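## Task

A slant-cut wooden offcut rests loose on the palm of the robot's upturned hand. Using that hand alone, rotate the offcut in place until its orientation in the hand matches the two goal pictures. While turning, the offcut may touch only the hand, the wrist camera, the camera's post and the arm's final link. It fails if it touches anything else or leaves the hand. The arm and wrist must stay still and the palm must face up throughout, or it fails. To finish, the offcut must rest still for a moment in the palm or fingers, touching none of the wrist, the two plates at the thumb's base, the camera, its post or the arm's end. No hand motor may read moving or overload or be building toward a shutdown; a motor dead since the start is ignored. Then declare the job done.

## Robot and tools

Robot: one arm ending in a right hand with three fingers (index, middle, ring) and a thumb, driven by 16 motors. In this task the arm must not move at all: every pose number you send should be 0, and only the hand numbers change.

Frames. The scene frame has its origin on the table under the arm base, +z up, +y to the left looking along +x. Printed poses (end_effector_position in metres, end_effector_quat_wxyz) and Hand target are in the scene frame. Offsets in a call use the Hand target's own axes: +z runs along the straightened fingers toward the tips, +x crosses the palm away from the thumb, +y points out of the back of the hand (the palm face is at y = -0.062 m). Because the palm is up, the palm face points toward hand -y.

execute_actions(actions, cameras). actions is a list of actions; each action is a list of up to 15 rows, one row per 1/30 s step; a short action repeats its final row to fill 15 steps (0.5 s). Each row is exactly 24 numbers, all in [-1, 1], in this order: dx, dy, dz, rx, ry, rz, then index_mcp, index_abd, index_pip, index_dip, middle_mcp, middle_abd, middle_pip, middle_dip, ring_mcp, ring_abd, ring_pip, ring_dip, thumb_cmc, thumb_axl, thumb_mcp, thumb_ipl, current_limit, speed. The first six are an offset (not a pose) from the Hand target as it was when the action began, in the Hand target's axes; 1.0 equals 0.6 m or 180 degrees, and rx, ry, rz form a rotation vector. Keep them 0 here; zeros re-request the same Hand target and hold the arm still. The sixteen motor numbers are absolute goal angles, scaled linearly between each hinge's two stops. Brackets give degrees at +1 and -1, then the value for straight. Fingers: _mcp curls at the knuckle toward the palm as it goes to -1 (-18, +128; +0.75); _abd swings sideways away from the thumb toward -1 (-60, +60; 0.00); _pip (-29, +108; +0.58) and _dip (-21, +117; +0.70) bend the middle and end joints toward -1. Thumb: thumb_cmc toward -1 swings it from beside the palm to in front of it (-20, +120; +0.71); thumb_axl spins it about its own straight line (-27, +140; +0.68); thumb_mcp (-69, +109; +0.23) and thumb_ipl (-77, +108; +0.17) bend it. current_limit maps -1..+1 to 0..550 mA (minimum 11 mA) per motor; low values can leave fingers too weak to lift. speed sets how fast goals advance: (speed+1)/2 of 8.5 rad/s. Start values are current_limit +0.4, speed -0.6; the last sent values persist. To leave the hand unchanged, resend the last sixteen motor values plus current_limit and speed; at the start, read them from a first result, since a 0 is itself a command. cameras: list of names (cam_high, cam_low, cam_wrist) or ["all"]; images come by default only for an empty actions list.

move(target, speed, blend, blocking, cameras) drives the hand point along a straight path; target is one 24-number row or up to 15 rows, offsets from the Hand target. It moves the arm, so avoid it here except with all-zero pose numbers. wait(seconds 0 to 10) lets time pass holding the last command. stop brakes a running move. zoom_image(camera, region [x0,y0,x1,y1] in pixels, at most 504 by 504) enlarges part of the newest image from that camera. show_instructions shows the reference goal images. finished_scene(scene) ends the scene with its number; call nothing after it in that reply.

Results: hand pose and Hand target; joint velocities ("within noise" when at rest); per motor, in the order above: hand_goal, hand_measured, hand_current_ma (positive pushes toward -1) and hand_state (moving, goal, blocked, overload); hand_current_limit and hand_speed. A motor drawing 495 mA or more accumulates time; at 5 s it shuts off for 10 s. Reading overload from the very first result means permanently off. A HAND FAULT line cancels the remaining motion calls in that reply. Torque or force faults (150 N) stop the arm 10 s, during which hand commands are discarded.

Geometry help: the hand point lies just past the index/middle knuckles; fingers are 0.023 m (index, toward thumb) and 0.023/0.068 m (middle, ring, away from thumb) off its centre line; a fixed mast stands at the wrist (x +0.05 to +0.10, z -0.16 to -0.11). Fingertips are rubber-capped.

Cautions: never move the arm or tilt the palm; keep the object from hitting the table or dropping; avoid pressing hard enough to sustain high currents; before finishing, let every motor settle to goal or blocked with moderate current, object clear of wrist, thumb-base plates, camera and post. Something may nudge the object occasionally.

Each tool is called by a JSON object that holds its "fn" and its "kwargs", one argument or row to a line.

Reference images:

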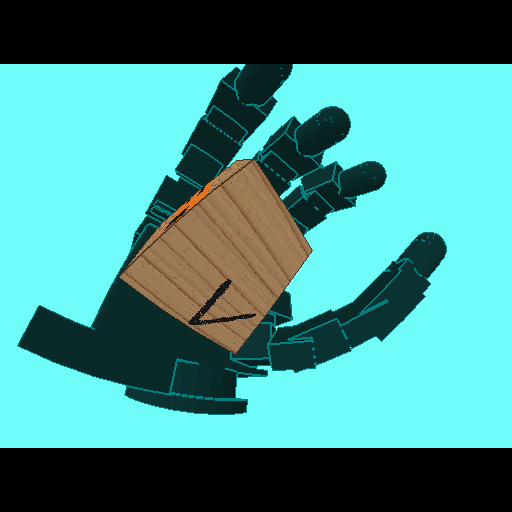

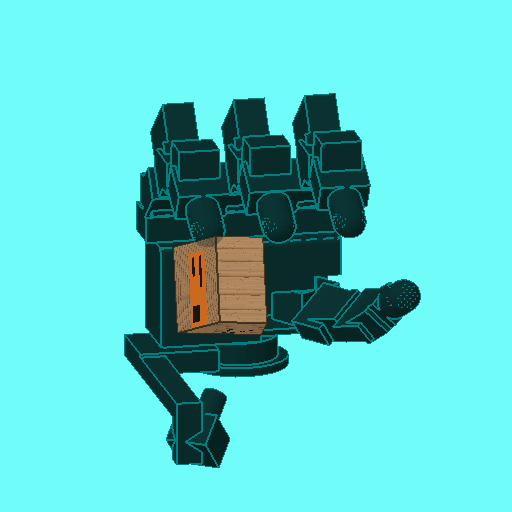

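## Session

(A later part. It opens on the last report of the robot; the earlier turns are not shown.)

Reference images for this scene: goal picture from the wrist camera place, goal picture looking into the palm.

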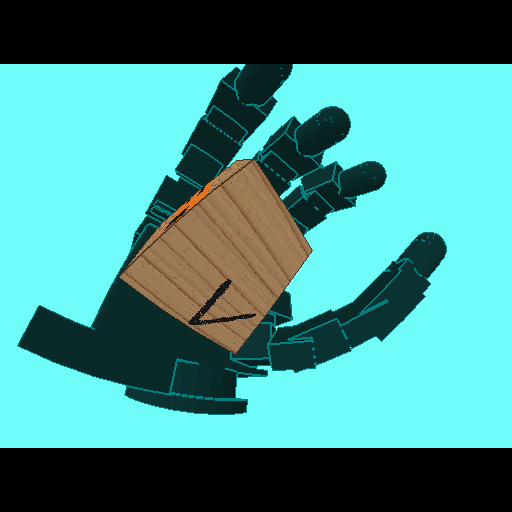

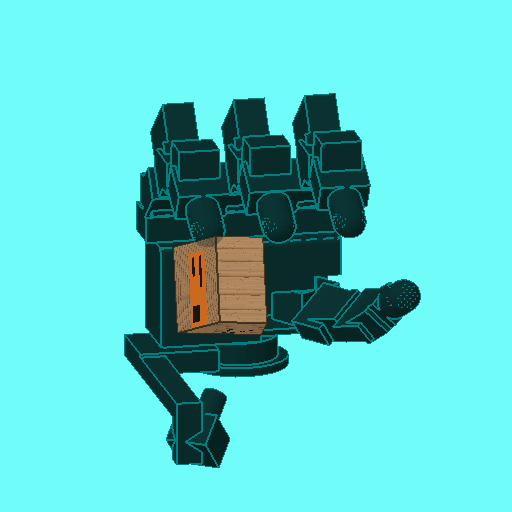

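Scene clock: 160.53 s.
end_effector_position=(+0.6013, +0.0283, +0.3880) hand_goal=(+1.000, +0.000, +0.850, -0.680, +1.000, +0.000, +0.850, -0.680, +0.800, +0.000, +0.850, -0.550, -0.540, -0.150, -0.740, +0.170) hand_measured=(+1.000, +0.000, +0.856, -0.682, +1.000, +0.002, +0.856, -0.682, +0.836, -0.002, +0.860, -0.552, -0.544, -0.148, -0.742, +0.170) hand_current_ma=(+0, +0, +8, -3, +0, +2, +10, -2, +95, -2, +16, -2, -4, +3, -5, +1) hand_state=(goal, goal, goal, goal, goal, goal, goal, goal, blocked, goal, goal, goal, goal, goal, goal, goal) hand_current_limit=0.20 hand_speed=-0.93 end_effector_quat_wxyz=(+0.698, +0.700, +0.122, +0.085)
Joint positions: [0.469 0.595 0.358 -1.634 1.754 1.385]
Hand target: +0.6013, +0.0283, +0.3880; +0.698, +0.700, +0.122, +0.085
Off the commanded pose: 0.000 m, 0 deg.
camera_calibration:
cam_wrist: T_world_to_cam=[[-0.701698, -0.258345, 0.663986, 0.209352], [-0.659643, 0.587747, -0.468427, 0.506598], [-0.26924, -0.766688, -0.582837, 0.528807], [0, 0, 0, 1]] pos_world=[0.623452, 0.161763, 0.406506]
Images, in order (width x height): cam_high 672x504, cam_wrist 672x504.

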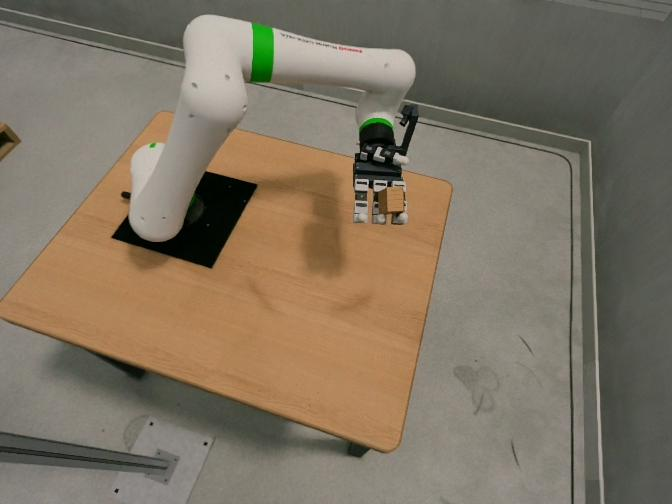

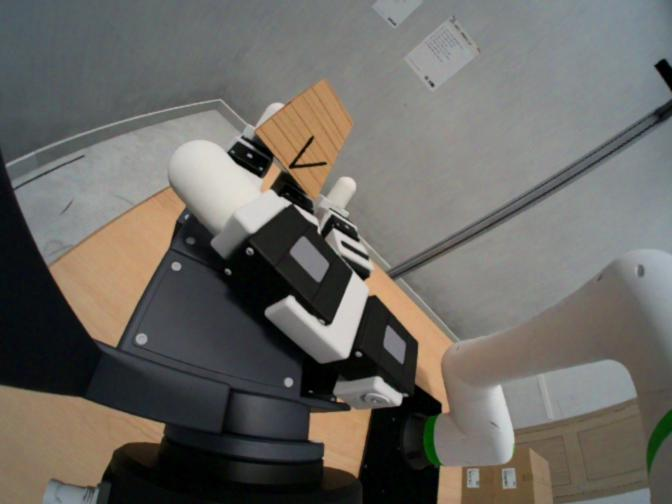

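{"fn": "zoom_image", "kwargs": {
  "camera": "cam_high",
  "region": [320, 100, 450, 230]
}}

Scaled by 3.877 from the camera's 672x504 image, which has a finer 960x720 frame.

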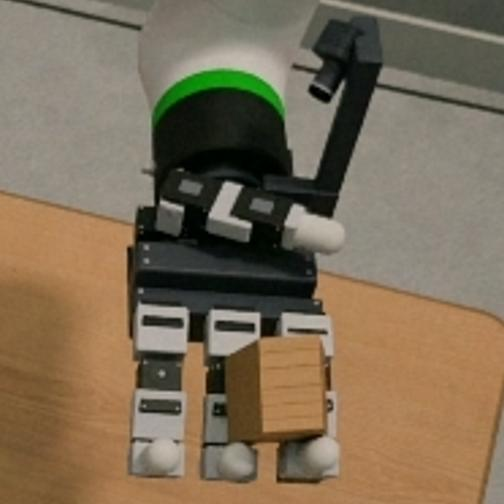

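{"fn": "execute_actions", "kwargs": {
  "actions": [
    [[0,0,0,0,0,0,1,0,0.85,-0.68,1,0,0.85,-0.74,0.8,0,0.85,-0.49,-0.54,-0.15,-0.74,0.17,0.2,-0.93]],
    [[0,0,0,0,0,0,1,0,0.85,-0.68,1,0,0.85,-0.74,0.8,0,0.85,-0.49,-0.54,-0.15,-0.74,0.17,0.2,-0.93]],
    [[0,0,0,0,0,0,1,0,0.85,-0.68,1,0,0.85,-0.74,0.8,0,0.85,-0.49,-0.54,-0.15,-0.74,0.17,0.2,-0.93]]
  ],
  "cameras": ["cam_wrist"]
}}

{"fn": "zoom_image", "kwargs": {
  "camera": "cam_wrist",
  "region": [200, 60, 380, 240]
}}

Scene clock: 164.30 s.
end_effector_position=(+0.6013, +0.0283, +0.3880) hand_goal=(+1.000, +0.000, +0.850, -0.680, +1.000, +0.000, +0.850, -0.740, +0.800, +0.000, +0.850, -0.490, -0.540, -0.150, -0.740, +0.170) hand_measured=(+1.000, +0.000, +0.856, -0.682, +1.000, +0.002, +0.856, -0.734, +0.836, -0.002, +0.858, -0.492, -0.544, -0.148, -0.742, +0.170) hand_current_ma=(+0, +0, +8, -3, +0, +2, +10, +10, +95, -2, +13, -2, -4, +3, -5, +1) hand_state=(goal, goal, goal, goal, goal, goal, goal, goal, blocked, goal, goal, goal, goal, goal, goal, goal) hand_current_limit=0.20 hand_speed=-0.93 end_effector_quat_wxyz=(+0.698, +0.700, +0.122, +0.085)
Joint positions: [0.469 0.595 0.358 -1.634 1.754 1.385]
Hand target: +0.6013, +0.0283, +0.3880; +0.698, +0.700, +0.122, +0.085
Off the commanded pose: 0.000 m, 0 deg.
camera_calibration:
cam_wrist: T_world_to_cam=[[-0.701698, -0.258345, 0.663986, 0.209352], [-0.659643, 0.587747, -0.468427, 0.506598], [-0.26924, -0.766688, -0.582837, 0.528807], [0, 0, 0, 1]] pos_world=[0.623452, 0.161763, 0.406506]
Images, in order (width x height): cam_wrist 672x504.

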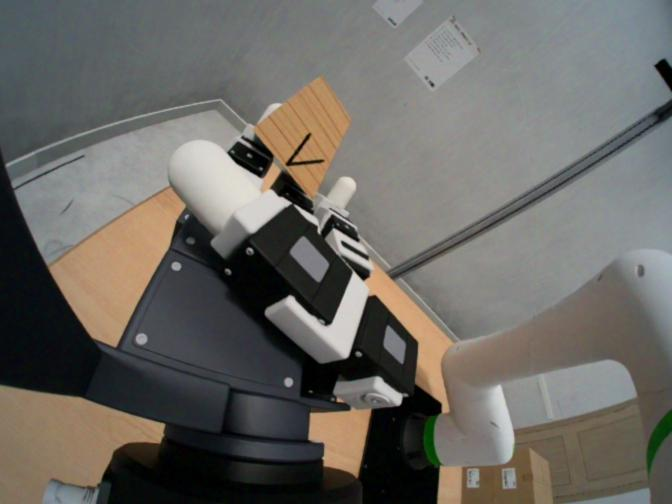

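Scaled by 2.800 from the camera's 672x504 image, which has a finer 960x720 frame.

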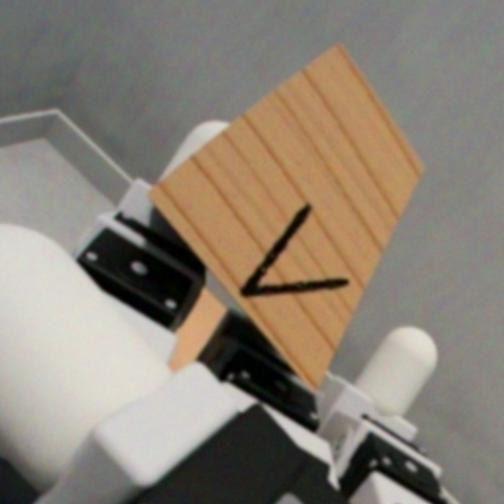

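{"fn": "execute_actions", "kwargs": {
  "actions": [
    [[0,0,0,0,0,0,1,0,0.85,-0.68,1,0,0.85,-0.79,0.8,0,0.85,-0.4,-0.54,-0.15,-0.74,0.17,0.2,-0.93]],
    [[0,0,0,0,0,0,1,0,0.85,-0.68,1,0,0.85,-0.79,0.8,0,0.85,-0.4,-0.54,-0.15,-0.74,0.17,0.2,-0.93]],
    [[0,0,0,0,0,0,1,0,0.85,-0.68,1,0,0.85,-0.79,0.8,0,0.85,-0.4,-0.54,-0.15,-0.74,0.17,0.2,-0.93]]
  ],
  "cameras": ["cam_wrist"]
}}

{"fn": "zoom_image", "kwargs": {
  "camera": "cam_wrist",
  "region": [200, 60, 380, 240]
}}

Scene clock: 166.77 s.
end_effector_position=(+0.6013, +0.0283, +0.3880) hand_goal=(+1.000, +0.000, +0.850, -0.680, +1.000, +0.000, +0.850, -0.790, +0.800, +0.000, +0.850, -0.400, -0.540, -0.150, -0.740, +0.170) hand_measured=(+1.000, +0.000, +0.856, -0.682, +1.000, +0.002, +0.856, -0.784, +0.836, -0.002, +0.858, -0.402, -0.544, -0.148, -0.742, +0.170) hand_current_ma=(+0, +0, +8, -3, +0, +2, +10, +8, +95, -2, +12, -2, -4, +3, -5, +1) hand_state=(goal, goal, goal, goal, goal, goal, goal, goal, blocked, goal, goal, goal, goal, goal, goal, goal) hand_current_limit=0.20 hand_speed=-0.93 end_effector_quat_wxyz=(+0.698, +0.700, +0.122, +0.085)
Joint positions: [0.469 0.595 0.358 -1.634 1.754 1.385]
Hand target: +0.6013, +0.0283, +0.3880; +0.698, +0.700, +0.122, +0.085
Off the commanded pose: 0.000 m, 0 deg.
camera_calibration:
cam_wrist: T_world_to_cam=[[-0.701698, -0.258345, 0.663986, 0.209352], [-0.659643, 0.587747, -0.468427, 0.506598], [-0.26924, -0.766688, -0.582837, 0.528807], [0, 0, 0, 1]] pos_world=[0.623452, 0.161763, 0.406506]
Images, in order (width x height): cam_wrist 672x504.

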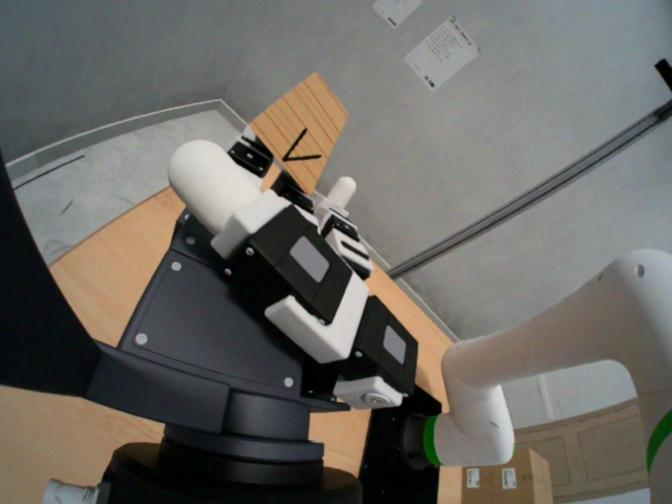

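Scaled by 2.800 from the camera's 672x504 image, which has a finer 960x720 frame.

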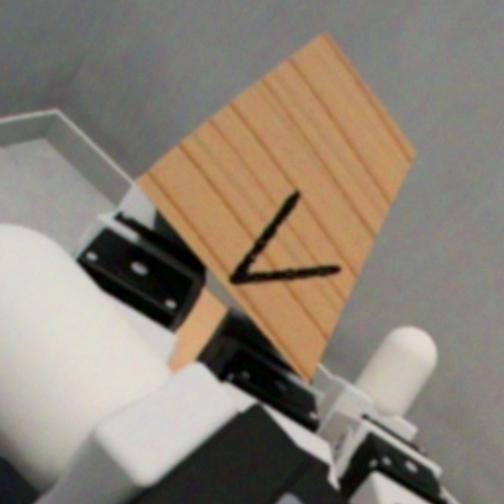

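{"fn": "wait", "kwargs": {
  "seconds": 0.5
}}

{"fn": "finished_scene", "kwargs": {
  "scene": 2
}}

Scene clock: 168.10 s.
end_effector_position=(+0.6013, +0.0283, +0.3880) hand_goal=(+1.000, +0.000, +0.850, -0.680, +1.000, +0.000, +0.850, -0.790, +0.800, +0.000, +0.850, -0.400, -0.540, -0.150, -0.740, +0.170) hand_measured=(+1.000, +0.000, +0.856, -0.682, +1.000, +0.002, +0.856, -0.784, +0.836, -0.002, +0.858, -0.402, -0.544, -0.148, -0.742, +0.170) hand_current_ma=(+0, +0, +8, -3, +0, +2, +10, +8, +95, -2, +12, -2, -4, +3, -5, +1) hand_state=(goal, goal, goal, goal, goal, goal, goal, goal, blocked, goal, goal, goal, goal, goal, goal, goal) hand_current_limit=0.20 hand_speed=-0.93 end_effector_quat_wxyz=(+0.698, +0.700, +0.122, +0.085)
Joint positions: [0.469 0.595 0.358 -1.634 1.754 1.385]
Hand target: +0.6013, +0.0283, +0.3880; +0.698, +0.700, +0.122, +0.085
Off the commanded pose: 0.000 m, 0 deg.
wait: 0.50 s; at rest from the start

The scene is finished: the task was done.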